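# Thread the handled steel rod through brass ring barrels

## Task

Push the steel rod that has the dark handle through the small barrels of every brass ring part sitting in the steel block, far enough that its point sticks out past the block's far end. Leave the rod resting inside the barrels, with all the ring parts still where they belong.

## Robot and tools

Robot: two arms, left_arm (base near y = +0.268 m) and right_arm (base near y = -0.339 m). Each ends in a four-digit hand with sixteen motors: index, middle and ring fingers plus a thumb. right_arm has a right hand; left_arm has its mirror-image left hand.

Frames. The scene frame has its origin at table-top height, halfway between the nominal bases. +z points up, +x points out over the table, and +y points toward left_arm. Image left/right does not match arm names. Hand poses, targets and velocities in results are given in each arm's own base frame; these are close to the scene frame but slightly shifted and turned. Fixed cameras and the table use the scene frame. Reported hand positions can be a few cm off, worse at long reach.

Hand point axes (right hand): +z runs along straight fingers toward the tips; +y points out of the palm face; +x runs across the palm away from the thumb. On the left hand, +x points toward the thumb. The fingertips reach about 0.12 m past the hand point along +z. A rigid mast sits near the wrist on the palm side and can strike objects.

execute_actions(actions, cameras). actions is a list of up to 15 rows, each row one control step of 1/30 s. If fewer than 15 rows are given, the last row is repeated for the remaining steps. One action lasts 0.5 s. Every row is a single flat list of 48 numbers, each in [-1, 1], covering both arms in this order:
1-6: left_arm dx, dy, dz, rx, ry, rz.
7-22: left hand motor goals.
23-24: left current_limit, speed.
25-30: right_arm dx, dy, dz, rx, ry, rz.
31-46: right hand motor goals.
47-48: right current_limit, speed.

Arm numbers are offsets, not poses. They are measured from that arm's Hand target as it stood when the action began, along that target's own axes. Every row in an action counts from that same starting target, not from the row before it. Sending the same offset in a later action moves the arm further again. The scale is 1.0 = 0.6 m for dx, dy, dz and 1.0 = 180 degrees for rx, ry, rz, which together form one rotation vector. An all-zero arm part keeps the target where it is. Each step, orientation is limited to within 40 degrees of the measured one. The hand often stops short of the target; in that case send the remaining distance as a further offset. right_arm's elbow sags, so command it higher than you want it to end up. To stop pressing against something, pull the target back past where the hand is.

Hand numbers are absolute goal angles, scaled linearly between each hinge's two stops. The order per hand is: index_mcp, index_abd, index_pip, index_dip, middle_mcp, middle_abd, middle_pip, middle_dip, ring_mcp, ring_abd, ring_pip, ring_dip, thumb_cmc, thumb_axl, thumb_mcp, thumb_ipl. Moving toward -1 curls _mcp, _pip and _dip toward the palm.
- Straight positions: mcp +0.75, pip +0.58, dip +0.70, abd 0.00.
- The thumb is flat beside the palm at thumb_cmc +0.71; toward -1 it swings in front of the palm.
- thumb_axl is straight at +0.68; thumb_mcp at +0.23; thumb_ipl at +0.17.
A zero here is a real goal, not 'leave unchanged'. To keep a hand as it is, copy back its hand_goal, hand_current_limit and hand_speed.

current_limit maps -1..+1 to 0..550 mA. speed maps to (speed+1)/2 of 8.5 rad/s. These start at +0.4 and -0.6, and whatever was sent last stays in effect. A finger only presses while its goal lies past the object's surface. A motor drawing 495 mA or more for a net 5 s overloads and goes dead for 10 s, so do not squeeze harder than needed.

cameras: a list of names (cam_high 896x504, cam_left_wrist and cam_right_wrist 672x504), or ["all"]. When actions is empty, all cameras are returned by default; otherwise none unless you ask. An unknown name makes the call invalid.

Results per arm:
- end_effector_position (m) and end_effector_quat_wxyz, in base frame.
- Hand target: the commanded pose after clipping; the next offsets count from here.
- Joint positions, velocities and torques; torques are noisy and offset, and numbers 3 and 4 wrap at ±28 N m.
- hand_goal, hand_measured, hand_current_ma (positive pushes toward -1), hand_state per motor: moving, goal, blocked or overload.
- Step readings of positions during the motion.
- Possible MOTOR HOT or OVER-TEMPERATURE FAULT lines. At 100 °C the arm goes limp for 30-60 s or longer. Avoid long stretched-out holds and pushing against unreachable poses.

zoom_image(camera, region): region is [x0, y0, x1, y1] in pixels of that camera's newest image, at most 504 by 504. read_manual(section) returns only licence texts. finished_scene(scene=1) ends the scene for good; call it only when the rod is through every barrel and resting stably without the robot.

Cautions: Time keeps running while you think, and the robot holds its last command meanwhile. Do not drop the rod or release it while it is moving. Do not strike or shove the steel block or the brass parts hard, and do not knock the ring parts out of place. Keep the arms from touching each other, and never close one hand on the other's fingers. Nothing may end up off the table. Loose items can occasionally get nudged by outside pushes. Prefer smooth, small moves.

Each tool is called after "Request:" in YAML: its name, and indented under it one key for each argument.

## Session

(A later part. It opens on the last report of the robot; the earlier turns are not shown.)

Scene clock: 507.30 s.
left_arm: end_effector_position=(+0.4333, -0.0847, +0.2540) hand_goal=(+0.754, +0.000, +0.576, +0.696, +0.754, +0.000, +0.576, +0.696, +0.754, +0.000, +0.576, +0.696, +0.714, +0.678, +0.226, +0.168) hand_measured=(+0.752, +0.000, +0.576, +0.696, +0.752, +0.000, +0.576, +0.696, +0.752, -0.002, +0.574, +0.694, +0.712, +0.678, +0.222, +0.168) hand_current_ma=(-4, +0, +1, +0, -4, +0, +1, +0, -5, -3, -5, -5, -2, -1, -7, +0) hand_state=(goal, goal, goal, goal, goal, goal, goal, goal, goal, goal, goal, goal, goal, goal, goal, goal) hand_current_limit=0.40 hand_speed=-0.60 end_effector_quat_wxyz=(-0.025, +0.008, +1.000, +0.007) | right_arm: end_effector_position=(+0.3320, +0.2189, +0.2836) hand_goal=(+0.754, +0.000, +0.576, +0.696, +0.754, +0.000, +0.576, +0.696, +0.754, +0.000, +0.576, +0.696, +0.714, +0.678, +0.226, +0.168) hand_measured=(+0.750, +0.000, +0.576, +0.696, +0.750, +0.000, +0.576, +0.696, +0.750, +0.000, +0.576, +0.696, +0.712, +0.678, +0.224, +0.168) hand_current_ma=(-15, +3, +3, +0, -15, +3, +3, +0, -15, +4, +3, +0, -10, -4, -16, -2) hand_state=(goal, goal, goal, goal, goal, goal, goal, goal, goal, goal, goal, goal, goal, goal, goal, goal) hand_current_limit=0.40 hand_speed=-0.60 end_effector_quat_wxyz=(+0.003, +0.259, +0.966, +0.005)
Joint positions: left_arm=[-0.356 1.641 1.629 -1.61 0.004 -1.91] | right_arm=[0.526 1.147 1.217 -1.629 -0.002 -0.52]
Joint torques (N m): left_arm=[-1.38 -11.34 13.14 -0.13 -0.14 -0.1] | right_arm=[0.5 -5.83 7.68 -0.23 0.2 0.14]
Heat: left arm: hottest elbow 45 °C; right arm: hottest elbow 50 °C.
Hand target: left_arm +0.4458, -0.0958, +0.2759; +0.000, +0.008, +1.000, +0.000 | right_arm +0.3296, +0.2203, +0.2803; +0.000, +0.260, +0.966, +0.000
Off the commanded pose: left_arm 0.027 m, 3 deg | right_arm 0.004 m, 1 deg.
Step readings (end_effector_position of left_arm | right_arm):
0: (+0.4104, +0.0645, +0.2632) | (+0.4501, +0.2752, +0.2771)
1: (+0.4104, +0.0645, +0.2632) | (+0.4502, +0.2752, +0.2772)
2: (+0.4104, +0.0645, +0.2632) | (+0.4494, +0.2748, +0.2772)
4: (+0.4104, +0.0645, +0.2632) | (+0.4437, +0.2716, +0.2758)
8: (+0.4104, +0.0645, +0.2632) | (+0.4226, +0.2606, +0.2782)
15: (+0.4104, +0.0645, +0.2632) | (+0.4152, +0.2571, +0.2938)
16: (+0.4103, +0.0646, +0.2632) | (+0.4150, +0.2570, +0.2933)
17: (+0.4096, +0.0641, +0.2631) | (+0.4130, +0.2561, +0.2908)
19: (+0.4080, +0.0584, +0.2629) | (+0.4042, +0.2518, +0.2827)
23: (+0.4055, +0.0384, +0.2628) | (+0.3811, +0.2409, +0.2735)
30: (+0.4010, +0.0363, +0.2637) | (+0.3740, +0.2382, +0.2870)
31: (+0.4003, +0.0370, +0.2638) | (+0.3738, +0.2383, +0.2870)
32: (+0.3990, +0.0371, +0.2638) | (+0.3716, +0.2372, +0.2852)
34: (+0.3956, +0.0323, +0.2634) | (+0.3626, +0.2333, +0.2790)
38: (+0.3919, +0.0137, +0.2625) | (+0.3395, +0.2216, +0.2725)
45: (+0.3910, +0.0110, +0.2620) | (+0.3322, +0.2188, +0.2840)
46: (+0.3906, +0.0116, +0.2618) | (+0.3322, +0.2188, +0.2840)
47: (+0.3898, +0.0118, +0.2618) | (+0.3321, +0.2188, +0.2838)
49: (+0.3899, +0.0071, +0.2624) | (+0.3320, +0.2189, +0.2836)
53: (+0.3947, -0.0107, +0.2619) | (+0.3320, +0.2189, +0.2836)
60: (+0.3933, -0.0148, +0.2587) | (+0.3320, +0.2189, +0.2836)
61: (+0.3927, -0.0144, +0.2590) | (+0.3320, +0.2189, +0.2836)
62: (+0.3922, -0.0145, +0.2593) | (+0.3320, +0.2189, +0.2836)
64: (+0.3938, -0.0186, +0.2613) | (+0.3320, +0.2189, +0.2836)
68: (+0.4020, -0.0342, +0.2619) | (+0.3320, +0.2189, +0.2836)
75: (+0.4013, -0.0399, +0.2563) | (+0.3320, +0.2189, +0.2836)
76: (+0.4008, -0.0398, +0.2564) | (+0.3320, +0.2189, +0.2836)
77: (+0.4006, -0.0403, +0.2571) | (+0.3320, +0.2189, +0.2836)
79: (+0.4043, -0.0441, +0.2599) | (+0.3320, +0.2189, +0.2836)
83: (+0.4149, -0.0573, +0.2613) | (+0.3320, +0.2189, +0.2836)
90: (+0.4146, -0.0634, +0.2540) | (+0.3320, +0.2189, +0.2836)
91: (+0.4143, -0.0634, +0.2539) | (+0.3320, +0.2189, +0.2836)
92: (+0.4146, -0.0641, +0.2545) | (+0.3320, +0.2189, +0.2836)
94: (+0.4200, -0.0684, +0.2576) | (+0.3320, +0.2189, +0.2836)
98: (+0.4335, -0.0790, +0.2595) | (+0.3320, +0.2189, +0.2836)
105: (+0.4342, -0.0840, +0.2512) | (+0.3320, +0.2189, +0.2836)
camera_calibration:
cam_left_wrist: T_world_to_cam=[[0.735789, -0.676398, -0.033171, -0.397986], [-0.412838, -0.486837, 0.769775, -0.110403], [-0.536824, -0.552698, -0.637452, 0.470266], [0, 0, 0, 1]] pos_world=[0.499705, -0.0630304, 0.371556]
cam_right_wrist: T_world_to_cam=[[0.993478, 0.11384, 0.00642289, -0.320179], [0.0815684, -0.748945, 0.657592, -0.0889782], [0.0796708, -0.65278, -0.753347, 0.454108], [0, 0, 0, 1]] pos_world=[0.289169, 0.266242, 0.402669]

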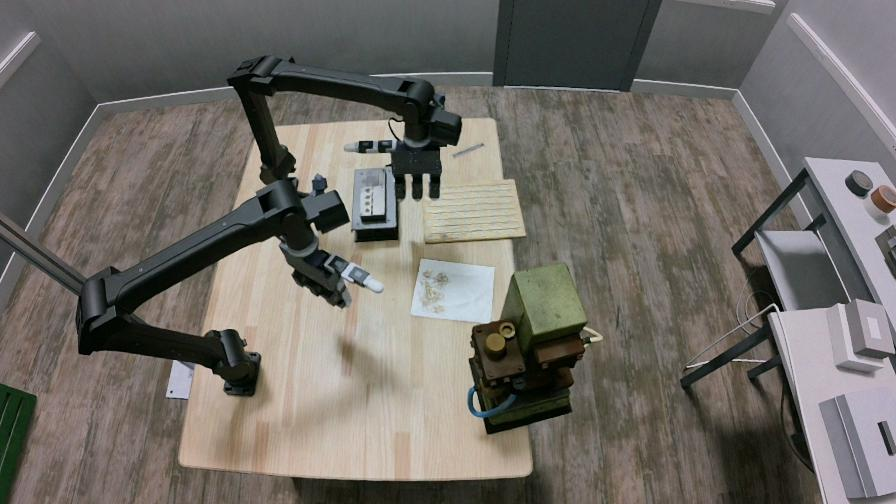

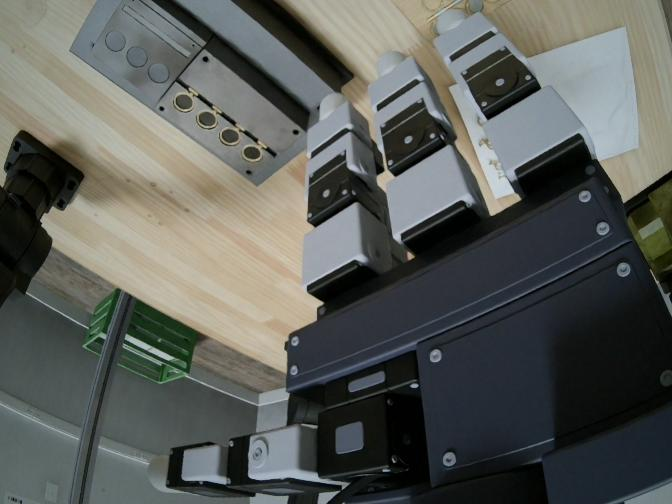

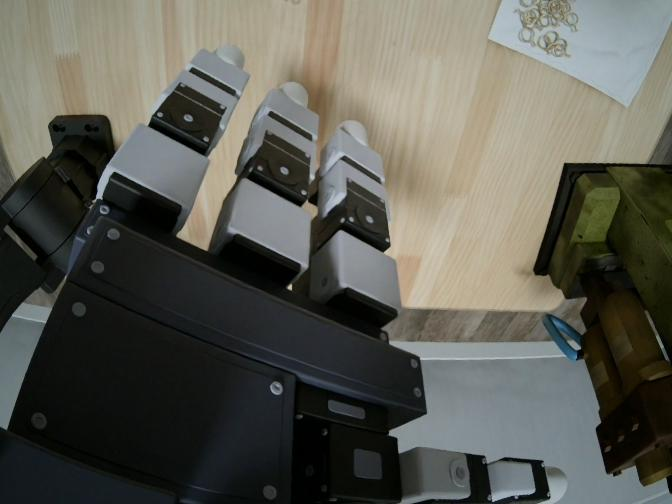

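Request:
execute_actions:
  actions:
    - [[0.0383,0.0518,0,0,0,0.0639,0.754,0,0.576,0.696,0.754,0,0.576,0.696,0.754,0,0.576,0.696,0.714,0.678,0.226,0.168,0.4,-0.6,0,0,0,0,0,0,0.754,0,0.576,0.696,0.754,0,0.576,0.696,0.754,0,0.576,0.696,0.714,0.678,0.226,0.168,0.4,-0.6]]
    - [[0.0383,0.0518,0,0,0,0.0639,0.754,0,0.576,0.696,0.754,0,0.576,0.696,0.754,0,0.576,0.696,0.714,0.678,0.226,0.168,0.4,-0.6,0,0,0,0,0,0,0.754,0,0.576,0.696,0.754,0,0.576,0.696,0.754,0,0.576,0.696,0.714,0.678,0.226,0.168,0.4,-0.6]]
    - [[0.0383,0.0518,0,0,0,0.0639,0.754,0,0.576,0.696,0.754,0,0.576,0.696,0.754,0,0.576,0.696,0.714,0.678,0.226,0.168,0.4,-0.6,0,0,0,0,0,0,0.754,0,0.576,0.696,0.754,0,0.576,0.696,0.754,0,0.576,0.696,0.714,0.678,0.226,0.168,0.4,-0.6]]
    - [[0.0383,0.0518,0,0,0,0.0639,0.754,0,0.576,0.696,0.754,0,0.576,0.696,0.754,0,0.576,0.696,0.714,0.678,0.226,0.168,0.4,-0.6,0,0,0,0,0,0,0.754,0,0.576,0.696,0.754,0,0.576,0.696,0.754,0,0.576,0.696,0.714,0.678,0.226,0.168,0.4,-0.6]]
    - [[0.0383,0.0518,0,0,0,0.0639,0.754,0,0.576,0.696,0.754,0,0.576,0.696,0.754,0,0.576,0.696,0.714,0.678,0.226,0.168,0.4,-0.6,0,0,0,0,0,0,0.754,0,0.576,0.696,0.754,0,0.576,0.696,0.754,0,0.576,0.696,0.714,0.678,0.226,0.168,0.4,-0.6]]
    - [[0.0383,0.0518,0,0,0,0.0639,0.754,0.1,0.576,0.696,0.754,0,0.576,0.696,0.754,0,0.576,0.696,0.714,0.678,0.226,0.168,0.4,-0.6,0,0,0,0,0,0,0.754,0,0.576,0.696,0.754,0,0.576,0.696,0.754,0,0.576,0.696,0.714,0.678,0.226,0.168,0.4,-0.6]]
  cameras: ["cam_left_wrist"]

Scene clock: 602.30 s.
left_arm: end_effector_position=(+0.4153, +0.1163, +0.2713) hand_goal=(+0.754, +0.100, +0.576, +0.696, +0.754, +0.000, +0.576, +0.696, +0.754, +0.000, +0.576, +0.696, +0.714, +0.678, +0.226, +0.168) hand_measured=(+0.752, +0.098, +0.576, +0.696, +0.752, +0.000, +0.576, +0.696, +0.752, -0.002, +0.574, +0.694, +0.714, +0.678, +0.222, +0.168) hand_current_ma=(-2, -4, +1, +0, -3, +0, +1, +0, -2, -2, -4, -5, +0, -1, -8, +0) hand_state=(goal, goal, goal, goal, goal, goal, goal, goal, goal, goal, goal, goal, goal, goal, goal, goal) hand_current_limit=0.40 hand_speed=-0.60 end_effector_quat_wxyz=(-0.004, +0.573, +0.820, -0.002) | right_arm: end_effector_position=(+0.3320, +0.2189, +0.2836) hand_goal=(+0.754, +0.000, +0.576, +0.696, +0.754, +0.000, +0.576, +0.696, +0.754, +0.000, +0.576, +0.696, +0.714, +0.678, +0.226, +0.168) hand_measured=(+0.750, +0.000, +0.576, +0.696, +0.750, +0.000, +0.576, +0.696, +0.750, +0.000, +0.576, +0.696, +0.712, +0.678, +0.224, +0.168) hand_current_ma=(-15, +3, +3, +0, -15, +3, +3, +0, -15, +4, +3, +0, -10, -4, -16, -2) hand_state=(goal, goal, goal, goal, goal, goal, goal, goal, goal, goal, goal, goal, goal, goal, goal, goal) hand_current_limit=0.40 hand_speed=-0.60 end_effector_quat_wxyz=(+0.003, +0.259, +0.966, +0.005)
Joint positions: left_arm=[0.189 1.257 1.278 -1.599 -0.003 -0.162] | right_arm=[0.526 1.147 1.217 -1.629 -0.002 -0.52]
Joint torques (N m): left_arm=[1.08 -5.3 9.54 0.65 -0.03 0.11] | right_arm=[0.44 -5.83 7.69 -0.23 0.2 0.14]
Heat: left arm: hottest elbow 50 °C; right arm: hottest elbow 48 °C.
Hand target: left_arm +0.4201, +0.1212, +0.2758; +0.000, +0.573, +0.819, +0.000 | right_arm +0.3296, +0.2203, +0.2803; +0.000, +0.260, +0.966, +0.000
Off the commanded pose: left_arm 0.008 m, 1 deg | right_arm 0.004 m, 1 deg.
Step readings (end_effector_position of left_arm | right_arm):
0: (+0.4333, -0.0847, +0.2540) | (+0.3320, +0.2189, +0.2836)
1: (+0.4334, -0.0847, +0.2540) | (+0.3320, +0.2189, +0.2836)
2: (+0.4342, -0.0841, +0.2546) | (+0.3320, +0.2189, +0.2836)
4: (+0.4346, -0.0817, +0.2560) | (+0.3320, +0.2189, +0.2836)
8: (+0.4246, -0.0743, +0.2633) | (+0.3320, +0.2189, +0.2836)
15: (+0.4216, -0.0707, +0.2783) | (+0.3320, +0.2189, +0.2836)
16: (+0.4218, -0.0706, +0.2780) | (+0.3320, +0.2189, +0.2836)
17: (+0.4216, -0.0686, +0.2761) | (+0.3320, +0.2189, +0.2836)
19: (+0.4164, -0.0627, +0.2702) | (+0.3320, +0.2189, +0.2836)
23: (+0.4042, -0.0438, +0.2639) | (+0.3320, +0.2189, +0.2836)
30: (+0.4051, -0.0336, +0.2751) | (+0.3320, +0.2189, +0.2836)
31: (+0.4054, -0.0335, +0.2756) | (+0.3320, +0.2189, +0.2836)
32: (+0.4055, -0.0318, +0.2749) | (+0.3320, +0.2189, +0.2836)
34: (+0.4029, -0.0262, +0.2713) | (+0.3320, +0.2189, +0.2836)
38: (+0.3949, -0.0052, +0.2676) | (+0.3320, +0.2189, +0.2836)
45: (+0.3978, +0.0050, +0.2753) | (+0.3320, +0.2189, +0.2836)
46: (+0.3985, +0.0048, +0.2754) | (+0.3320, +0.2189, +0.2836)
47: (+0.3993, +0.0057, +0.2744) | (+0.3320, +0.2189, +0.2836)
49: (+0.3987, +0.0117, +0.2716) | (+0.3320, +0.2189, +0.2836)
53: (+0.3947, +0.0359, +0.2691) | (+0.3320, +0.2189, +0.2836)
60: (+0.3984, +0.0448, +0.2743) | (+0.3320, +0.2189, +0.2836)
61: (+0.3991, +0.0444, +0.2742) | (+0.3320, +0.2189, +0.2836)
62: (+0.4007, +0.0447, +0.2739) | (+0.3320, +0.2189, +0.2836)
64: (+0.4024, +0.0510, +0.2728) | (+0.3320, +0.2189, +0.2836)
68: (+0.4021, +0.0771, +0.2715) | (+0.3320, +0.2189, +0.2836)
75: (+0.4064, +0.0842, +0.2722) | (+0.3320, +0.2189, +0.2836)
76: (+0.4071, +0.0836, +0.2721) | (+0.3320, +0.2189, +0.2836)
77: (+0.4086, +0.0835, +0.2721) | (+0.3320, +0.2189, +0.2836)
79: (+0.4107, +0.0894, +0.2723) | (+0.3320, +0.2189, +0.2836)
83: (+0.4099, +0.1151, +0.2725) | (+0.3320, +0.2189, +0.2836)
90: (+0.4126, +0.1200, +0.2719) | (+0.3320, +0.2189, +0.2836)
camera_calibration:
cam_left_wrist: T_world_to_cam=[[-0.367337, -0.929966, 0.0150641, 0.226349], [-0.598785, 0.248852, 0.761268, -0.039396], [-0.711702, 0.270621, -0.648263, 0.562522], [0, 0, 0, 1]] pos_world=[0.459904, 0.0680699, 0.391243]
Images, in order (width x height): cam_left_wrist 672x504.

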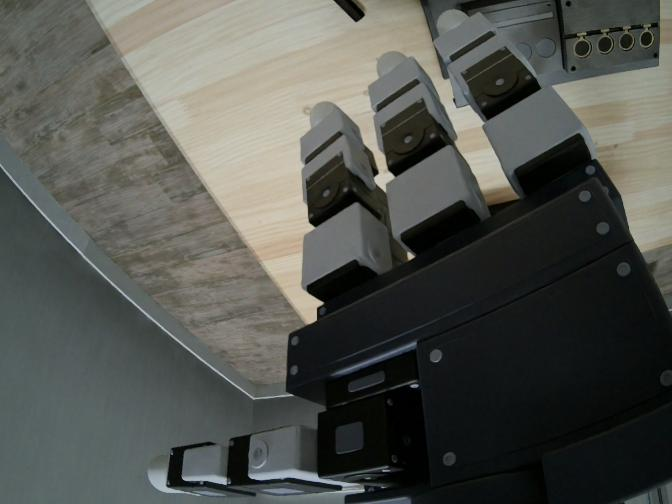

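Request:
execute_actions:
  actions:
    - [[-0.0023,0.0143,0.0477,0,0,0,0.754,0.1,0.576,0.696,0.754,0,0.576,0.696,0.754,0,0.576,0.696,0.714,0.678,0.226,0.168,0.4,-0.6,0,0,0,0,0,0,0.754,0,0.576,0.696,0.754,0,0.576,0.696,0.754,0,0.576,0.696,0.714,0.678,0.226,0.168,0.4,-0.6]]
    - [[-0.0023,0.0143,0.0477,0,0,0,0.754,0.1,0.576,0.696,0.754,0,0.576,0.696,0.754,0,0.576,0.696,0.714,0.678,0.226,0.168,0.4,-0.6,0,0,0,0,0,0,0.754,0,0.576,0.696,0.754,0,0.576,0.696,0.754,0,0.576,0.696,0.714,0.678,0.226,0.168,0.4,-0.6]]
    - [[-0.0023,0.0143,0.0477,0,0,0,0.754,0.1,0.576,0.696,0.754,0,0.576,0.696,0.754,0,0.576,0.696,0.714,0.678,0.226,0.168,0.4,-0.6,0,0,0,0,0,0,0.754,0,0.576,0.696,0.754,0,0.576,0.696,0.754,0,0.576,0.696,0.714,0.678,0.226,0.168,0.4,-0.6]]
  cameras: ["cam_left_wrist"]

Scene clock: 617.23 s.
left_arm: end_effector_position=(+0.4446, +0.1214, +0.1914) hand_goal=(+0.754, +0.100, +0.576, +0.696, +0.754, +0.000, +0.576, +0.696, +0.754, +0.000, +0.576, +0.696, +0.714, +0.678, +0.226, +0.168) hand_measured=(+0.752, +0.098, +0.576, +0.696, +0.752, +0.000, +0.576, +0.696, +0.752, -0.002, +0.574, +0.694, +0.714, +0.678, +0.222, +0.168) hand_current_ma=(-2, -4, +1, +0, -3, +0, +1, +0, -2, -2, -4, -5, +0, -1, -8, +0) hand_state=(goal, goal, goal, goal, goal, goal, goal, goal, goal, goal, goal, goal, goal, goal, goal, goal) hand_current_limit=0.40 hand_speed=-0.60 end_effector_quat_wxyz=(-0.003, +0.574, +0.819, -0.002) | right_arm: end_effector_position=(+0.3320, +0.2189, +0.2836) hand_goal=(+0.754, +0.000, +0.576, +0.696, +0.754, +0.000, +0.576, +0.696, +0.754, +0.000, +0.576, +0.696, +0.714, +0.678, +0.226, +0.168) hand_measured=(+0.750, +0.000, +0.576, +0.696, +0.750, +0.000, +0.576, +0.696, +0.750, +0.000, +0.576, +0.696, +0.712, +0.678, +0.224, +0.168) hand_current_ma=(-15, +3, +3, +0, -15, +3, +3, +0, -15, +4, +3, +0, -10, -4, -16, -2) hand_state=(goal, goal, goal, goal, goal, goal, goal, goal, goal, goal, goal, goal, goal, goal, goal, goal) hand_current_limit=0.40 hand_speed=-0.60 end_effector_quat_wxyz=(+0.003, +0.259, +0.966, +0.005)
Joint positions: left_arm=[0.189 1.354 1.155 -1.379 -0.002 -0.159] | right_arm=[0.526 1.147 1.217 -1.629 -0.002 -0.52]
Joint torques (N m): left_arm=[1.03 -7.41 7.64 1.2 -0.06 0.13] | right_arm=[0.5 -5.83 7.71 -0.24 0.19 0.14]
Heat: left arm: hottest elbow 50 °C; right arm: hottest elbow 48 °C.
Hand target: left_arm +0.4457, +0.1262, +0.1899; +0.000, +0.573, +0.819, +0.000 | right_arm +0.3296, +0.2203, +0.2803; +0.000, +0.260, +0.966, +0.000
Off the commanded pose: left_arm 0.005 m, 0 deg | right_arm 0.004 m, 1 deg.
Step readings (end_effector_position of left_arm | right_arm):
0: (+0.4153, +0.1162, +0.2713) | (+0.3320, +0.2189, +0.2836)
1: (+0.4153, +0.1163, +0.2712) | (+0.3320, +0.2189, +0.2836)
2: (+0.4159, +0.1163, +0.2711) | (+0.3320, +0.2189, +0.2836)
4: (+0.4199, +0.1170, +0.2699) | (+0.3320, +0.2189, +0.2836)
8: (+0.4251, +0.1178, +0.2596) | (+0.3320, +0.2189, +0.2836)
15: (+0.4270, +0.1180, +0.2492) | (+0.3320, +0.2189, +0.2836)
16: (+0.4273, +0.1181, +0.2493) | (+0.3320, +0.2189, +0.2836)
17: (+0.4282, +0.1183, +0.2487) | (+0.3320, +0.2189, +0.2836)
19: (+0.4312, +0.1188, +0.2450) | (+0.3320, +0.2189, +0.2836)
23: (+0.4332, +0.1192, +0.2298) | (+0.3320, +0.2189, +0.2836)
30: (+0.4357, +0.1197, +0.2201) | (+0.3320, +0.2189, +0.2836)
31: (+0.4360, +0.1197, +0.2202) | (+0.3320, +0.2189, +0.2836)
32: (+0.4369, +0.1199, +0.2196) | (+0.3320, +0.2189, +0.2836)
34: (+0.4400, +0.1205, +0.2163) | (+0.3320, +0.2189, +0.2836)
38: (+0.4425, +0.1210, +0.2021) | (+0.3320, +0.2189, +0.2836)
45: (+0.4443, +0.1213, +0.1913) | (+0.3320, +0.2189, +0.2836)
camera_calibration:
cam_left_wrist: T_world_to_cam=[[-0.369868, -0.928951, 0.0157456, 0.243996], [-0.599204, 0.251461, 0.76008, 0.0378115], [-0.710036, 0.271694, -0.649639, 0.529556], [0, 0, 0, 1]] pos_world=[0.488908, 0.0732749, 0.311439]
Images, in order (width x height): cam_left_wrist 672x504.

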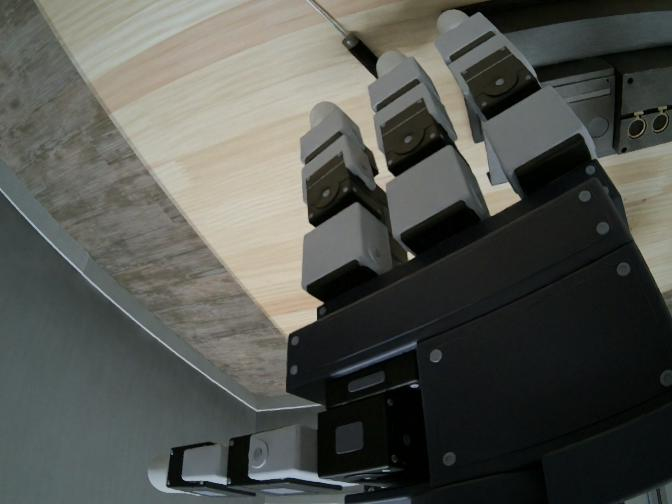

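Request:
zoom_image:
  camera: "cam_left_wrist"
  region: [290, 0, 430, 100]

Scaled by 3.600 from the camera's 672x504 image, which has a finer 960x720 frame.

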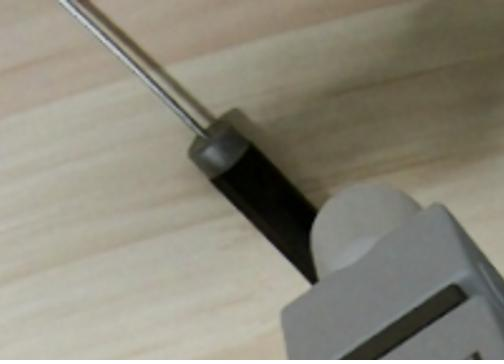

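Request:
execute_actions:
  actions:
    - [[0.0017,-0.0013,0.0306,0,0,0,0.754,0.1,0.576,0.696,0.754,0,0.576,0.696,0.754,0,0.576,0.696,0.714,0.678,0.226,0.168,0.4,-0.6,0,0,0,0,0,0,0.754,0,0.576,0.696,0.754,0,0.576,0.696,0.754,0,0.576,0.696,0.714,0.678,0.226,0.168,0.4,-0.6]]
    - [[0.0017,-0.0013,0.0306,0,0,0,0.754,0.1,0.576,0.696,0.754,0,0.576,0.696,0.754,0,0.576,0.696,0.714,0.678,0.226,0.168,0.4,-0.6,0,0,0,0,0,0,0.754,0,0.576,0.696,0.754,0,0.576,0.696,0.754,0,0.576,0.696,0.714,0.678,0.226,0.168,0.4,-0.6]]
    - [[0.0017,-0.0013,0.0306,0,0,0,0.754,0.1,0.576,0.696,0.754,0,0.576,0.696,0.754,0,0.576,0.696,0.714,0.678,0.226,0.168,0.4,-0.6,0,0,0,0,0,0,0.754,0,0.576,0.696,0.754,0,0.576,0.696,0.754,0,0.576,0.696,0.714,0.678,0.226,0.168,0.4,-0.6]]
  cameras: ["cam_left_wrist"]

Request:
zoom_image:
  camera: "cam_left_wrist"
  region: [280, 30, 460, 170]

Scene clock: 640.47 s.
left_arm: end_effector_position=(+0.4481, +0.1228, +0.1523) hand_goal=(+0.754, +0.100, +0.576, +0.696, +0.754, +0.000, +0.576, +0.696, +0.754, +0.000, +0.576, +0.696, +0.714, +0.678, +0.226, +0.168) hand_measured=(+0.752, +0.098, +0.576, +0.696, +0.752, +0.000, +0.576, +0.696, +0.774, +0.002, +0.598, +0.694, +0.714, +0.678, +0.222, +0.168) hand_current_ma=(-2, -4, +1, +0, -2, +0, +1, +0, +54, +1, +57, -5, +0, -1, -8, +0) hand_state=(goal, goal, goal, goal, goal, goal, goal, goal, goal, goal, blocked, goal, goal, goal, goal, goal) hand_current_limit=0.40 hand_speed=-0.60 end_effector_quat_wxyz=(+0.010, +0.575, +0.818, +0.008) | right_arm: end_effector_position=(+0.3320, +0.2189, +0.2836) hand_goal=(+0.754, +0.000, +0.576, +0.696, +0.754, +0.000, +0.576, +0.696, +0.754, +0.000, +0.576, +0.696, +0.714, +0.678, +0.226, +0.168) hand_measured=(+0.750, +0.000, +0.576, +0.696, +0.750, +0.000, +0.576, +0.696, +0.750, +0.000, +0.576, +0.696, +0.712, +0.678, +0.224, +0.168) hand_current_ma=(-15, +3, +3, +0, -15, +3, +3, +0, -15, +4, +3, +0, -10, -4, -16, -2) hand_state=(goal, goal, goal, goal, goal, goal, goal, goal, goal, goal, goal, goal, goal, goal, goal, goal) hand_current_limit=0.40 hand_speed=-0.60 end_effector_quat_wxyz=(+0.003, +0.259, +0.966, +0.005)
Joint positions: left_arm=[0.194 1.371 1.059 -1.234 0.003 -0.151] | right_arm=[0.526 1.147 1.217 -1.629 -0.002 -0.52]
Joint torques (N m): left_arm=[1.26 -6.42 6.17 1.47 -0.21 0.08] | right_arm=[0.5 -5.89 7.66 -0.23 0.2 0.14]
Heat: left arm: hottest elbow 48 °C; right arm: hottest elbow 48 °C.
Hand target: left_arm +0.4425, +0.1282, +0.1348; +0.000, +0.574, +0.819, +0.000 | right_arm +0.3296, +0.2203, +0.2803; +0.000, +0.260, +0.966, +0.000
Off the commanded pose: left_arm 0.019 m, 1 deg | right_arm 0.004 m, 1 deg.
Step readings (end_effector_position of left_arm | right_arm):
0: (+0.4446, +0.1214, +0.1914) | (+0.3320, +0.2189, +0.2836)
1: (+0.4447, +0.1214, +0.1915) | (+0.3320, +0.2189, +0.2836)
2: (+0.4451, +0.1215, +0.1909) | (+0.3320, +0.2189, +0.2836)
4: (+0.4464, +0.1217, +0.1881) | (+0.3320, +0.2189, +0.2836)
8: (+0.4437, +0.1211, +0.1791) | (+0.3320, +0.2189, +0.2836)
15: (+0.4441, +0.1212, +0.1759) | (+0.3320, +0.2189, +0.2836)
16: (+0.4444, +0.1212, +0.1760) | (+0.3320, +0.2189, +0.2836)
17: (+0.4447, +0.1213, +0.1753) | (+0.3320, +0.2189, +0.2836)
19: (+0.4457, +0.1214, +0.1724) | (+0.3320, +0.2189, +0.2836)
23: (+0.4430, +0.1212, +0.1618) | (+0.3320, +0.2189, +0.2836)
30: (+0.4433, +0.1214, +0.1568) | (+0.3320, +0.2189, +0.2836)
31: (+0.4434, +0.1214, +0.1567) | (+0.3320, +0.2189, +0.2836)
32: (+0.4438, +0.1214, +0.1562) | (+0.3320, +0.2189, +0.2836)
34: (+0.4449, +0.1218, +0.1537) | (+0.3320, +0.2189, +0.2836)
38: (+0.4471, +0.1226, +0.1523) | (+0.3320, +0.2189, +0.2836)
45: (+0.4480, +0.1228, +0.1522) | (+0.3320, +0.2189, +0.2836)
camera_calibration:
cam_left_wrist: T_world_to_cam=[[-0.373386, -0.927673, 0.00222271, 0.25065], [-0.622599, 0.252369, 0.740729, 0.082668], [-0.687716, 0.275194, -0.6718, 0.499183], [0, 0, 0, 1]] pos_world=[0.488354, 0.0742858, 0.27356]
Images, in order (width x height): cam_left_wrist 672x504.

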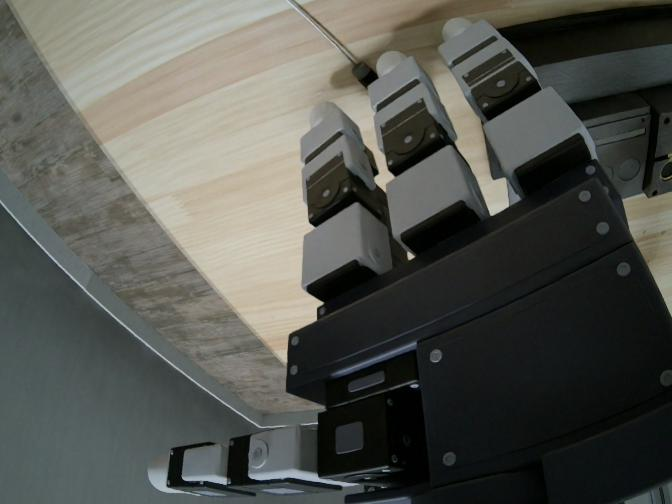

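Scaled by 2.800 from the camera's 672x504 image, which has a finer 960x720 frame.

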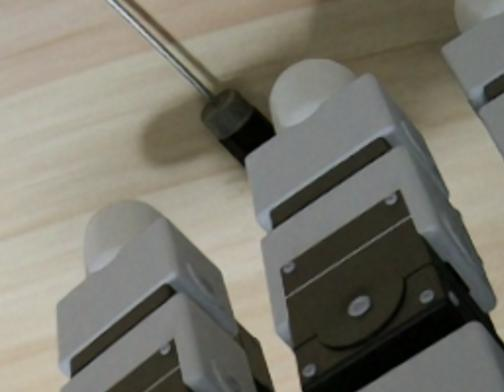

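Request:
execute_actions:
  actions:
    - [[0,0,-0.05,0,0,0,0.754,0.1,0.576,0.696,0.754,0,0.576,0.696,0.754,0,0.576,0.696,0.714,0.678,0.226,0.168,0.4,-0.6,0,0,0,0,0,0,0.754,0,0.576,0.696,0.754,0,0.576,0.696,0.754,0,0.576,0.696,0.714,0.678,0.226,0.168,0.4,-0.6]]
    - [[0,0,0,0,0,0,0.754,0.1,0.576,0.696,0.754,0,0.576,0.696,-0.547,0,-0.519,0.261,0.714,0.678,0.226,0.168,0.4,-0.6,0,0,0,0,0,0,0.754,0,0.576,0.696,0.754,0,0.576,0.696,0.754,0,0.576,0.696,0.714,0.678,0.226,0.168,0.4,-0.6]]
    - [[0,0,0,0,0,0,0.754,0.1,0.576,0.696,0.754,0,0.576,0.696,-0.547,0,-0.519,0.261,0.714,0.678,0.226,0.168,0.4,-0.6,0,0,0,0,0,0,0.754,0,0.576,0.696,0.754,0,0.576,0.696,0.754,0,0.576,0.696,0.714,0.678,0.226,0.168,0.4,-0.6]]
  cameras: ["cam_left_wrist", "cam_high"]

Scene clock: 654.47 s.
left_arm: end_effector_position=(+0.4319, +0.1196, +0.1530) hand_goal=(+0.754, +0.100, +0.576, +0.696, +0.754, +0.000, +0.576, +0.696, -0.546, +0.000, -0.518, +0.262, +0.714, +0.678, +0.226, +0.168) hand_measured=(+0.752, +0.098, +0.576, +0.696, +0.752, +0.000, +0.576, +0.696, -0.528, -0.002, -0.514, +0.264, +0.714, +0.678, +0.222, +0.168) hand_current_ma=(-2, -4, +1, +0, -2, +0, +1, +0, +46, -2, +7, +5, +0, -1, -8, +0) hand_state=(goal, goal, goal, goal, goal, goal, goal, goal, goal, goal, goal, goal, goal, goal, goal, goal) hand_current_limit=0.40 hand_speed=-0.60 end_effector_quat_wxyz=(-0.009, +0.577, +0.817, -0.011) | right_arm: end_effector_position=(+0.3320, +0.2189, +0.2836) hand_goal=(+0.754, +0.000, +0.576, +0.696, +0.754, +0.000, +0.576, +0.696, +0.754, +0.000, +0.576, +0.696, +0.714, +0.678, +0.226, +0.168) hand_measured=(+0.750, +0.000, +0.576, +0.696, +0.750, +0.000, +0.576, +0.696, +0.750, +0.000, +0.576, +0.696, +0.712, +0.678, +0.224, +0.168) hand_current_ma=(-15, +3, +3, +0, -15, +3, +3, +0, -15, +4, +3, +0, -10, -4, -16, -2) hand_state=(goal, goal, goal, goal, goal, goal, goal, goal, goal, goal, goal, goal, goal, goal, goal, goal) hand_current_limit=0.40 hand_speed=-0.60 end_effector_quat_wxyz=(+0.003, +0.259, +0.966, +0.005)
Joint positions: left_arm=[0.194 1.357 1.059 -1.3 0.002 -0.146] | right_arm=[0.526 1.147 1.217 -1.629 -0.002 -0.52]
Joint torques (N m): left_arm=[1.26 -6.83 10.3 0.69 -0.16 0.07] | right_arm=[0.44 -5.89 7.69 -0.23 0.2 0.14]
Heat: left arm: hottest elbow 46 °C; right arm: hottest elbow 48 °C.
Hand target: left_arm +0.4424, +0.1283, +0.1648; +0.000, +0.573, +0.819, +0.000 | right_arm +0.3296, +0.2203, +0.2803; +0.000, +0.260, +0.966, +0.000
Off the commanded pose: left_arm 0.018 m, 2 deg | right_arm 0.004 m, 1 deg.
Step readings (end_effector_position of left_arm | right_arm):
0: (+0.4481, +0.1228, +0.1523) | (+0.3320, +0.2189, +0.2836)
1: (+0.4481, +0.1228, +0.1523) | (+0.3320, +0.2189, +0.2836)
2: (+0.4479, +0.1227, +0.1522) | (+0.3320, +0.2189, +0.2836)
4: (+0.4457, +0.1223, +0.1517) | (+0.3320, +0.2189, +0.2836)
8: (+0.4399, +0.1211, +0.1508) | (+0.3320, +0.2189, +0.2836)
15: (+0.4369, +0.1205, +0.1502) | (+0.3320, +0.2189, +0.2836)
16: (+0.4369, +0.1205, +0.1502) | (+0.3320, +0.2189, +0.2836)
17: (+0.4368, +0.1205, +0.1501) | (+0.3320, +0.2189, +0.2836)
19: (+0.4343, +0.1195, +0.1511) | (+0.3320, +0.2189, +0.2836)
23: (+0.4320, +0.1187, +0.1541) | (+0.3320, +0.2189, +0.2836)
30: (+0.4319, +0.1196, +0.1530) | (+0.3320, +0.2189, +0.2836)
31: (+0.4319, +0.1196, +0.1530) | (+0.3320, +0.2189, +0.2836)
32: (+0.4319, +0.1196, +0.1530) | (+0.3320, +0.2189, +0.2836)
34: (+0.4319, +0.1196, +0.1530) | (+0.3320, +0.2189, +0.2836)
38: (+0.4319, +0.1196, +0.1530) | (+0.3320, +0.2189, +0.2836)
45: (+0.4319, +0.1196, +0.1530) | (+0.3320, +0.2189, +0.2836)
camera_calibration:
cam_left_wrist: T_world_to_cam=[[-0.376503, -0.925936, 0.0297942, 0.238573], [-0.582585, 0.26165, 0.769502, 0.0500724], [-0.720306, 0.272362, -0.637948, 0.498664], [0, 0, 0, 1]] pos_world=[0.478185, 0.071984, 0.272483]
Images, in order (width x height): cam_high 896x504, cam_left_wrist 672x504.

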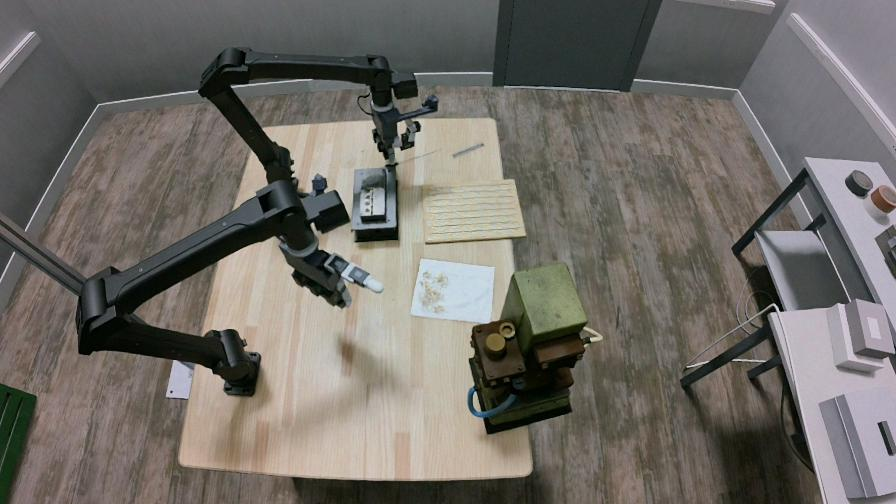

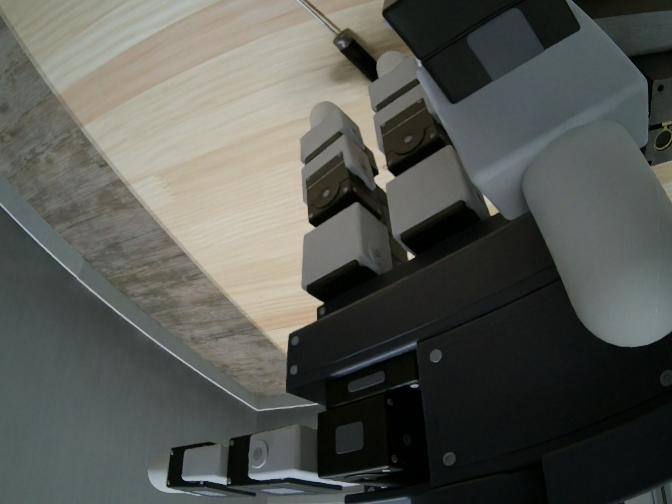

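Request:
execute_actions:
  actions:
    - [[-0.0017,0.0003,0.0333,0,0,0,0.754,0.1,0.576,0.696,0.754,0,0.576,0.696,-0.547,0,-0.519,0.261,0.714,0.678,0.226,0.168,0.4,-0.6,0,0,0,0,0,0,0.754,0,0.576,0.696,0.754,0,0.576,0.696,0.754,0,0.576,0.696,0.714,0.678,0.226,0.168,0.4,-0.6]]
    - [[-0.0017,0.0003,0.0333,0,0,0,0.754,0.1,0.576,0.696,0.754,0,0.576,0.696,-0.547,0,-0.519,0.261,0.714,0.678,0.226,0.168,0.4,-0.6,0,0,0,0,0,0,0.754,0,0.576,0.696,0.754,0,0.576,0.696,0.754,0,0.576,0.696,0.714,0.678,0.226,0.168,0.4,-0.6]]
  cameras: ["cam_left_wrist"]

Request:
zoom_image:
  camera: "cam_left_wrist"
  region: [280, 0, 460, 170]

Scene clock: 662.90 s.
left_arm: end_effector_position=(+0.4433, +0.1218, +0.1276) hand_goal=(+0.754, +0.100, +0.576, +0.696, +0.754, +0.000, +0.576, +0.696, -0.546, +0.000, -0.518, +0.262, +0.714, +0.678, +0.226, +0.168) hand_measured=(+0.752, +0.098, +0.576, +0.696, +0.752, +0.000, +0.576, +0.696, -0.530, -0.002, -0.514, +0.264, +0.714, +0.678, +0.222, +0.168) hand_current_ma=(-2, -4, +1, +0, -2, +0, +1, +0, +44, -2, +7, +4, +0, -1, -8, +0) hand_state=(goal, goal, goal, goal, goal, goal, goal, goal, goal, goal, goal, goal, goal, goal, goal, goal) hand_current_limit=0.40 hand_speed=-0.60 end_effector_quat_wxyz=(-0.001, +0.577, +0.817, -0.002) | right_arm: end_effector_position=(+0.3320, +0.2189, +0.2836) hand_goal=(+0.754, +0.000, +0.576, +0.696, +0.754, +0.000, +0.576, +0.696, +0.754, +0.000, +0.576, +0.696, +0.714, +0.678, +0.226, +0.168) hand_measured=(+0.750, +0.000, +0.576, +0.696, +0.750, +0.000, +0.576, +0.696, +0.750, +0.000, +0.576, +0.696, +0.712, +0.678, +0.224, +0.168) hand_current_ma=(-15, +3, +3, +0, -15, +3, +3, +0, -15, +4, +3, +0, -10, -4, -16, -2) hand_state=(goal, goal, goal, goal, goal, goal, goal, goal, goal, goal, goal, goal, goal, goal, goal, goal) hand_current_limit=0.40 hand_speed=-0.60 end_effector_quat_wxyz=(+0.003, +0.259, +0.966, +0.005)
Joint positions: left_arm=[0.194 1.397 1.023 -1.201 0.002 -0.146] | right_arm=[0.526 1.147 1.217 -1.629 -0.002 -0.52]
Joint torques (N m): left_arm=[0.91 -7.3 7.43 1.33 -0.16 0.03] | right_arm=[0.5 -5.83 7.69 -0.23 0.19 0.14]
Heat: left arm: hottest elbow 46 °C; right arm: hottest elbow 48 °C.
Hand target: left_arm +0.4435, +0.1265, +0.1248; +0.000, +0.573, +0.819, +0.000 | right_arm +0.3296, +0.2203, +0.2803; +0.000, +0.260, +0.966, +0.000
Off the commanded pose: left_arm 0.005 m, 1 deg | right_arm 0.004 m, 1 deg.
Step readings (end_effector_position of left_arm | right_arm):
0: (+0.4319, +0.1196, +0.1530) | (+0.3320, +0.2189, +0.2836)
1: (+0.4319, +0.1196, +0.1530) | (+0.3320, +0.2189, +0.2836)
2: (+0.4322, +0.1196, +0.1531) | (+0.3320, +0.2189, +0.2836)
4: (+0.4350, +0.1202, +0.1529) | (+0.3320, +0.2189, +0.2836)
8: (+0.4407, +0.1213, +0.1507) | (+0.3320, +0.2189, +0.2836)
15: (+0.4427, +0.1217, +0.1489) | (+0.3320, +0.2189, +0.2836)
16: (+0.4429, +0.1217, +0.1489) | (+0.3320, +0.2189, +0.2836)
17: (+0.4434, +0.1218, +0.1483) | (+0.3320, +0.2189, +0.2836)
19: (+0.4448, +0.1221, +0.1456) | (+0.3320, +0.2189, +0.2836)
23: (+0.4433, +0.1218, +0.1347) | (+0.3320, +0.2189, +0.2836)
30: (+0.4429, +0.1218, +0.1275) | (+0.3320, +0.2189, +0.2836)
camera_calibration:
cam_left_wrist: T_world_to_cam=[[-0.377007, -0.926055, 0.0169956, 0.24756], [-0.600018, 0.25817, 0.757183, 0.0853466], [-0.705581, 0.275266, -0.652981, 0.485096], [0, 0, 0, 1]] pos_world=[0.486816, 0.0736901, 0.247928]
Images, in order (width x height): cam_left_wrist 672x504.

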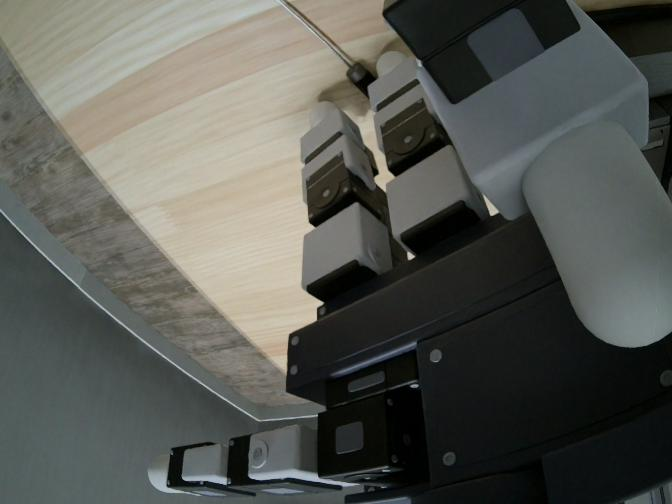

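Scaled by 2.800 from the camera's 672x504 image, which has a finer 960x720 frame.

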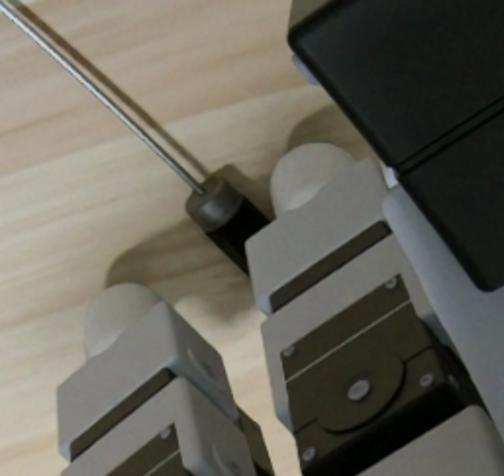

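Request:
execute_actions:
  actions:
    - [[0,-0.003,0.0075,0,0,0,0.754,0.1,0.576,0.696,0.754,0,0.576,0.696,-0.547,0,-0.519,0.261,0.714,0.678,0.226,0.168,0.4,-0.6,0,0,0,0,0,0,0.754,0,0.576,0.696,0.754,0,0.576,0.696,0.754,0,0.576,0.696,0.714,0.678,0.226,0.168,0.4,-0.6]]
  cameras: ["cam_left_wrist"]

Request:
zoom_image:
  camera: "cam_left_wrist"
  region: [280, 0, 460, 170]

Scene clock: 670.77 s.
left_arm: end_effector_position=(+0.4425, +0.1217, +0.1242) hand_goal=(+0.754, +0.100, +0.576, +0.696, +0.754, +0.000, +0.576, +0.696, -0.546, +0.000, -0.518, +0.262, +0.714, +0.678, +0.226, +0.168) hand_measured=(+0.752, +0.098, +0.576, +0.696, +0.752, +0.000, +0.576, +0.696, -0.530, -0.002, -0.514, +0.264, +0.714, +0.678, +0.222, +0.168) hand_current_ma=(-2, -4, +1, +0, -2, +0, +1, +0, +44, -2, +7, +4, +0, -1, -8, +0) hand_state=(goal, goal, goal, goal, goal, goal, goal, goal, goal, goal, goal, goal, goal, goal, goal, goal) hand_current_limit=0.40 hand_speed=-0.60 end_effector_quat_wxyz=(+0.000, +0.577, +0.817, -0.001) | right_arm: end_effector_position=(+0.3320, +0.2189, +0.2836) hand_goal=(+0.754, +0.000, +0.576, +0.696, +0.754, +0.000, +0.576, +0.696, +0.754, +0.000, +0.576, +0.696, +0.714, +0.678, +0.226, +0.168) hand_measured=(+0.750, +0.000, +0.576, +0.696, +0.750, +0.000, +0.576, +0.696, +0.750, +0.000, +0.576, +0.696, +0.712, +0.678, +0.224, +0.168) hand_current_ma=(-15, +3, +3, +0, -15, +3, +3, +0, -15, +4, +3, +0, -10, -4, -16, -2) hand_state=(goal, goal, goal, goal, goal, goal, goal, goal, goal, goal, goal, goal, goal, goal, goal, goal) hand_current_limit=0.40 hand_speed=-0.60 end_effector_quat_wxyz=(+0.003, +0.259, +0.966, +0.005)
Joint positions: left_arm=[0.194 1.397 1.012 -1.188 0.002 -0.146] | right_arm=[0.526 1.147 1.217 -1.629 -0.002 -0.52]
Joint torques (N m): left_arm=[0.62 -7.41 7.24 1.18 -0.18 0.05] | right_arm=[0.5 -5.89 7.69 -0.23 0.19 0.14]
Heat: left arm: hottest elbow 46 °C; right arm: hottest elbow 48 °C.
Hand target: left_arm +0.4418, +0.1259, +0.1203; +0.000, +0.573, +0.819, +0.000 | right_arm +0.3296, +0.2203, +0.2803; +0.000, +0.260, +0.966, +0.000
Off the commanded pose: left_arm 0.006 m, 1 deg | right_arm 0.004 m, 1 deg.
Step readings (end_effector_position of left_arm | right_arm):
0: (+0.4433, +0.1218, +0.1276) | (+0.3320, +0.2189, +0.2836)
1: (+0.4433, +0.1218, +0.1276) | (+0.3320, +0.2189, +0.2836)
2: (+0.4435, +0.1219, +0.1277) | (+0.3320, +0.2189, +0.2836)
4: (+0.4441, +0.1220, +0.1274) | (+0.3320, +0.2189, +0.2836)
8: (+0.4430, +0.1218, +0.1252) | (+0.3320, +0.2189, +0.2836)
15: (+0.4424, +0.1217, +0.1242) | (+0.3320, +0.2189, +0.2836)
camera_calibration:
cam_left_wrist: T_world_to_cam=[[-0.377071, -0.926053, 0.0156133, 0.247388], [-0.602014, 0.25787, 0.7557, 0.0885982], [-0.703844, 0.275553, -0.654732, 0.481782], [0, 0, 0, 1]] pos_world=[0.48572, 0.0734907, 0.244622]
Images, in order (width x height): cam_left_wrist 672x504.

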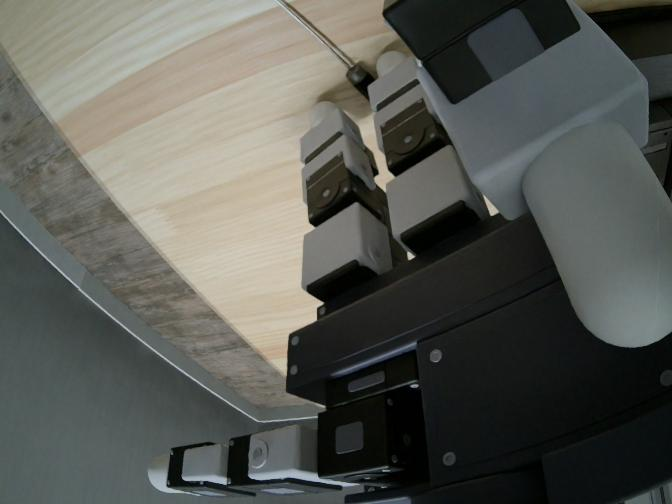

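Scaled by 2.800 from the camera's 672x504 image, which has a finer 960x720 frame.

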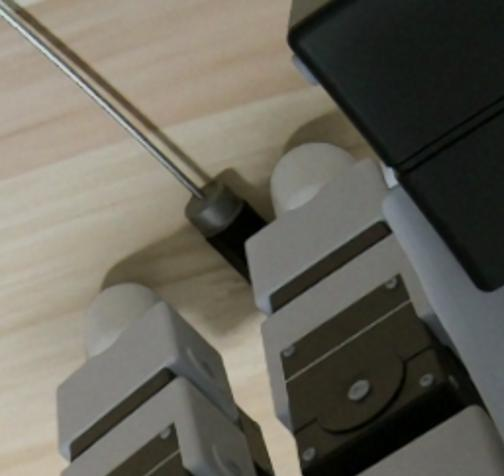

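Request:
execute_actions:
  actions:
    - [[0,0,0.006,0,0,0,0.754,0.1,0.576,0.696,0.754,0,0.576,0.696,-0.547,0,-0.519,0.261,0.714,0.678,0.226,0.168,0.4,-0.6,0,0,0,0,0,0,0.754,0,0.576,0.696,0.754,0,0.576,0.696,0.754,0,0.576,0.696,0.714,0.678,0.226,0.168,0.4,-0.6]]
  cameras: ["cam_left_wrist"]

Request:
zoom_image:
  camera: "cam_left_wrist"
  region: [280, 0, 460, 170]

Scene clock: 676.13 s.
left_arm: end_effector_position=(+0.4427, +0.1217, +0.1225) hand_goal=(+0.754, +0.100, +0.576, +0.696, +0.754, +0.000, +0.576, +0.696, -0.546, +0.000, -0.518, +0.262, +0.714, +0.678, +0.226, +0.168) hand_measured=(+0.752, +0.098, +0.576, +0.696, +0.752, +0.000, +0.576, +0.696, -0.530, -0.002, -0.514, +0.264, +0.714, +0.678, +0.222, +0.168) hand_current_ma=(-2, -4, +1, +0, -3, +0, +0, +0, +44, -2, +7, +4, +0, -1, -8, +0) hand_state=(goal, goal, goal, goal, goal, goal, goal, goal, goal, goal, goal, goal, goal, goal, goal, goal) hand_current_limit=0.40 hand_speed=-0.60 end_effector_quat_wxyz=(+0.001, +0.577, +0.817, +0.000) | right_arm: end_effector_position=(+0.3320, +0.2189, +0.2836) hand_goal=(+0.754, +0.000, +0.576, +0.696, +0.754, +0.000, +0.576, +0.696, +0.754, +0.000, +0.576, +0.696, +0.714, +0.678, +0.226, +0.168) hand_measured=(+0.750, +0.000, +0.576, +0.696, +0.750, +0.000, +0.576, +0.696, +0.750, +0.000, +0.576, +0.696, +0.712, +0.678, +0.224, +0.168) hand_current_ma=(-15, +3, +3, +0, -15, +3, +3, +0, -15, +4, +3, +0, -10, -4, -16, -2) hand_state=(goal, goal, goal, goal, goal, goal, goal, goal, goal, goal, goal, goal, goal, goal, goal, goal) hand_current_limit=0.40 hand_speed=-0.60 end_effector_quat_wxyz=(+0.003, +0.259, +0.966, +0.005)
Joint positions: left_arm=[0.194 1.397 1.007 -1.178 0.002 -0.146] | right_arm=[0.526 1.147 1.217 -1.629 -0.002 -0.52]
Joint torques (N m): left_arm=[0.56 -6.95 7.17 1.31 -0.17 0.04] | right_arm=[0.5 -5.89 7.69 -0.23 0.19 0.15]
Heat: left arm: hottest elbow 45 °C; right arm: hottest elbow 48 °C.
Hand target: left_arm +0.4418, +0.1259, +0.1168; +0.000, +0.573, +0.819, +0.000 | right_arm +0.3296, +0.2203, +0.2803; +0.000, +0.260, +0.966, +0.000
Off the commanded pose: left_arm 0.007 m, 1 deg | right_arm 0.004 m, 1 deg.
Step readings (end_effector_position of left_arm | right_arm):
0: (+0.4425, +0.1217, +0.1242) | (+0.3320, +0.2189, +0.2836)
1: (+0.4425, +0.1217, +0.1242) | (+0.3320, +0.2189, +0.2836)
2: (+0.4426, +0.1217, +0.1242) | (+0.3320, +0.2189, +0.2836)
4: (+0.4435, +0.1219, +0.1245) | (+0.3320, +0.2189, +0.2836)
8: (+0.4444, +0.1220, +0.1246) | (+0.3320, +0.2189, +0.2836)
15: (+0.4427, +0.1217, +0.1225) | (+0.3320, +0.2189, +0.2836)
camera_calibration:
cam_left_wrist: T_world_to_cam=[[-0.377064, -0.926092, 0.0132695, 0.247779], [-0.605157, 0.257188, 0.753419, 0.0917931], [-0.701148, 0.276057, -0.657407, 0.479853], [0, 0, 0, 1]] pos_world=[0.485426, 0.0733917, 0.243012]
Images, in order (width x height): cam_left_wrist 672x504.

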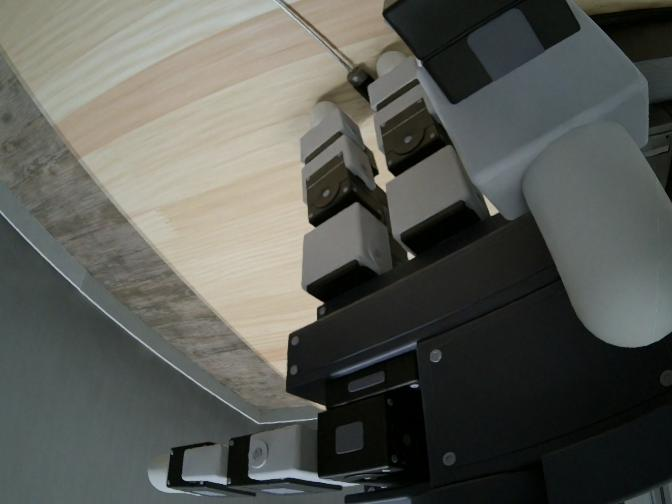

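Scaled by 2.800 from the camera's 672x504 image, which has a finer 960x720 frame.

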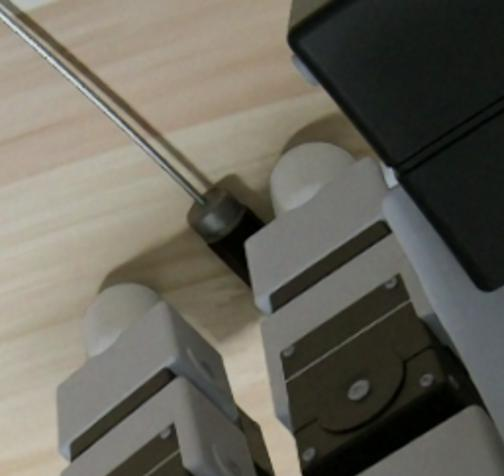

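Request:
execute_actions:
  actions:
    - [[0,0,0.005,0,0,0,0.754,0.1,0.576,0.696,0.754,0,0.576,0.696,-0.547,0,-0.519,0.261,0.714,0.678,0.226,0.168,0.4,-0.6,0,0,0,0,0,0,0.754,0,0.576,0.696,0.754,0,0.576,0.696,0.754,0,0.576,0.696,0.714,0.678,0.226,0.168,0.4,-0.6]]
  cameras: ["cam_left_wrist"]

Request:
zoom_image:
  camera: "cam_left_wrist"
  region: [280, 0, 460, 170]

Scene clock: 680.63 s.
left_arm: end_effector_position=(+0.4438, +0.1220, +0.1229) hand_goal=(+0.754, +0.100, +0.576, +0.696, +0.754, +0.000, +0.576, +0.696, -0.546, +0.000, -0.518, +0.262, +0.714, +0.678, +0.226, +0.168) hand_measured=(+0.752, +0.098, +0.576, +0.696, +0.758, +0.000, +0.578, +0.696, -0.530, -0.002, -0.514, +0.264, +0.714, +0.678, +0.222, +0.168) hand_current_ma=(-2, -4, +1, +0, +8, +0, +3, +0, +44, -2, +7, +4, +0, -1, -8, +0) hand_state=(goal, goal, goal, goal, goal, goal, goal, goal, goal, goal, goal, goal, goal, goal, goal, goal) hand_current_limit=0.40 hand_speed=-0.60 end_effector_quat_wxyz=(+0.003, +0.577, +0.817, +0.002) | right_arm: end_effector_position=(+0.3320, +0.2189, +0.2836) hand_goal=(+0.754, +0.000, +0.576, +0.696, +0.754, +0.000, +0.576, +0.696, +0.754, +0.000, +0.576, +0.696, +0.714, +0.678, +0.226, +0.168) hand_measured=(+0.750, +0.000, +0.576, +0.696, +0.750, +0.000, +0.576, +0.696, +0.750, +0.000, +0.576, +0.696, +0.712, +0.678, +0.224, +0.168) hand_current_ma=(-15, +3, +3, +0, -15, +3, +3, +0, -15, +4, +3, +0, -10, -4, -16, -2) hand_state=(goal, goal, goal, goal, goal, goal, goal, goal, goal, goal, goal, goal, goal, goal, goal, goal) hand_current_limit=0.40 hand_speed=-0.60 end_effector_quat_wxyz=(+0.003, +0.259, +0.966, +0.005)
Joint positions: left_arm=[0.194 1.397 1.007 -1.173 0.001 -0.146] | right_arm=[0.526 1.147 1.217 -1.629 -0.002 -0.52]
Joint torques (N m): left_arm=[0.73 -6.95 6.78 1.33 -0.15 0.03] | right_arm=[0.5 -5.83 7.71 -0.23 0.2 0.14]
Heat: left arm: hottest elbow 45 °C; right arm: hottest elbow 48 °C.
Hand target: left_arm +0.4419, +0.1259, +0.1138; +0.000, +0.573, +0.819, +0.000 | right_arm +0.3296, +0.2203, +0.2803; +0.000, +0.260, +0.966, +0.000
Off the commanded pose: left_arm 0.010 m, 1 deg | right_arm 0.004 m, 1 deg.
Step readings (end_effector_position of left_arm | right_arm):
0: (+0.4427, +0.1217, +0.1225) | (+0.3320, +0.2189, +0.2836)
1: (+0.4427, +0.1217, +0.1225) | (+0.3320, +0.2189, +0.2836)
2: (+0.4429, +0.1218, +0.1226) | (+0.3320, +0.2189, +0.2836)
4: (+0.4432, +0.1218, +0.1227) | (+0.3320, +0.2189, +0.2836)
8: (+0.4436, +0.1220, +0.1228) | (+0.3320, +0.2189, +0.2836)
15: (+0.4437, +0.1220, +0.1229) | (+0.3320, +0.2189, +0.2836)
camera_calibration:
cam_left_wrist: T_world_to_cam=[[-0.377105, -0.926111, 0.0104705, 0.248797], [-0.608434, 0.256241, 0.751098, 0.0939172], [-0.698283, 0.276872, -0.660108, 0.479843], [0, 0, 0, 1]] pos_world=[0.486032, 0.0734934, 0.243602]
Images, in order (width x height): cam_left_wrist 672x504.

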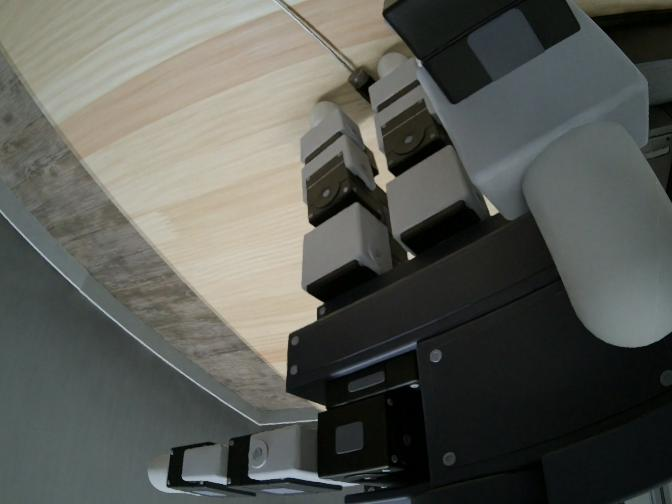

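Scaled by 2.800 from the camera's 672x504 image, which has a finer 960x720 frame.

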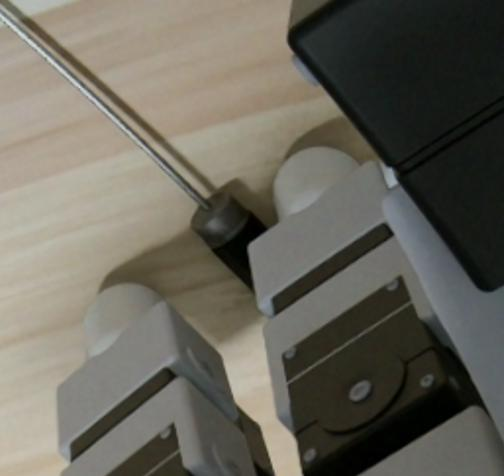

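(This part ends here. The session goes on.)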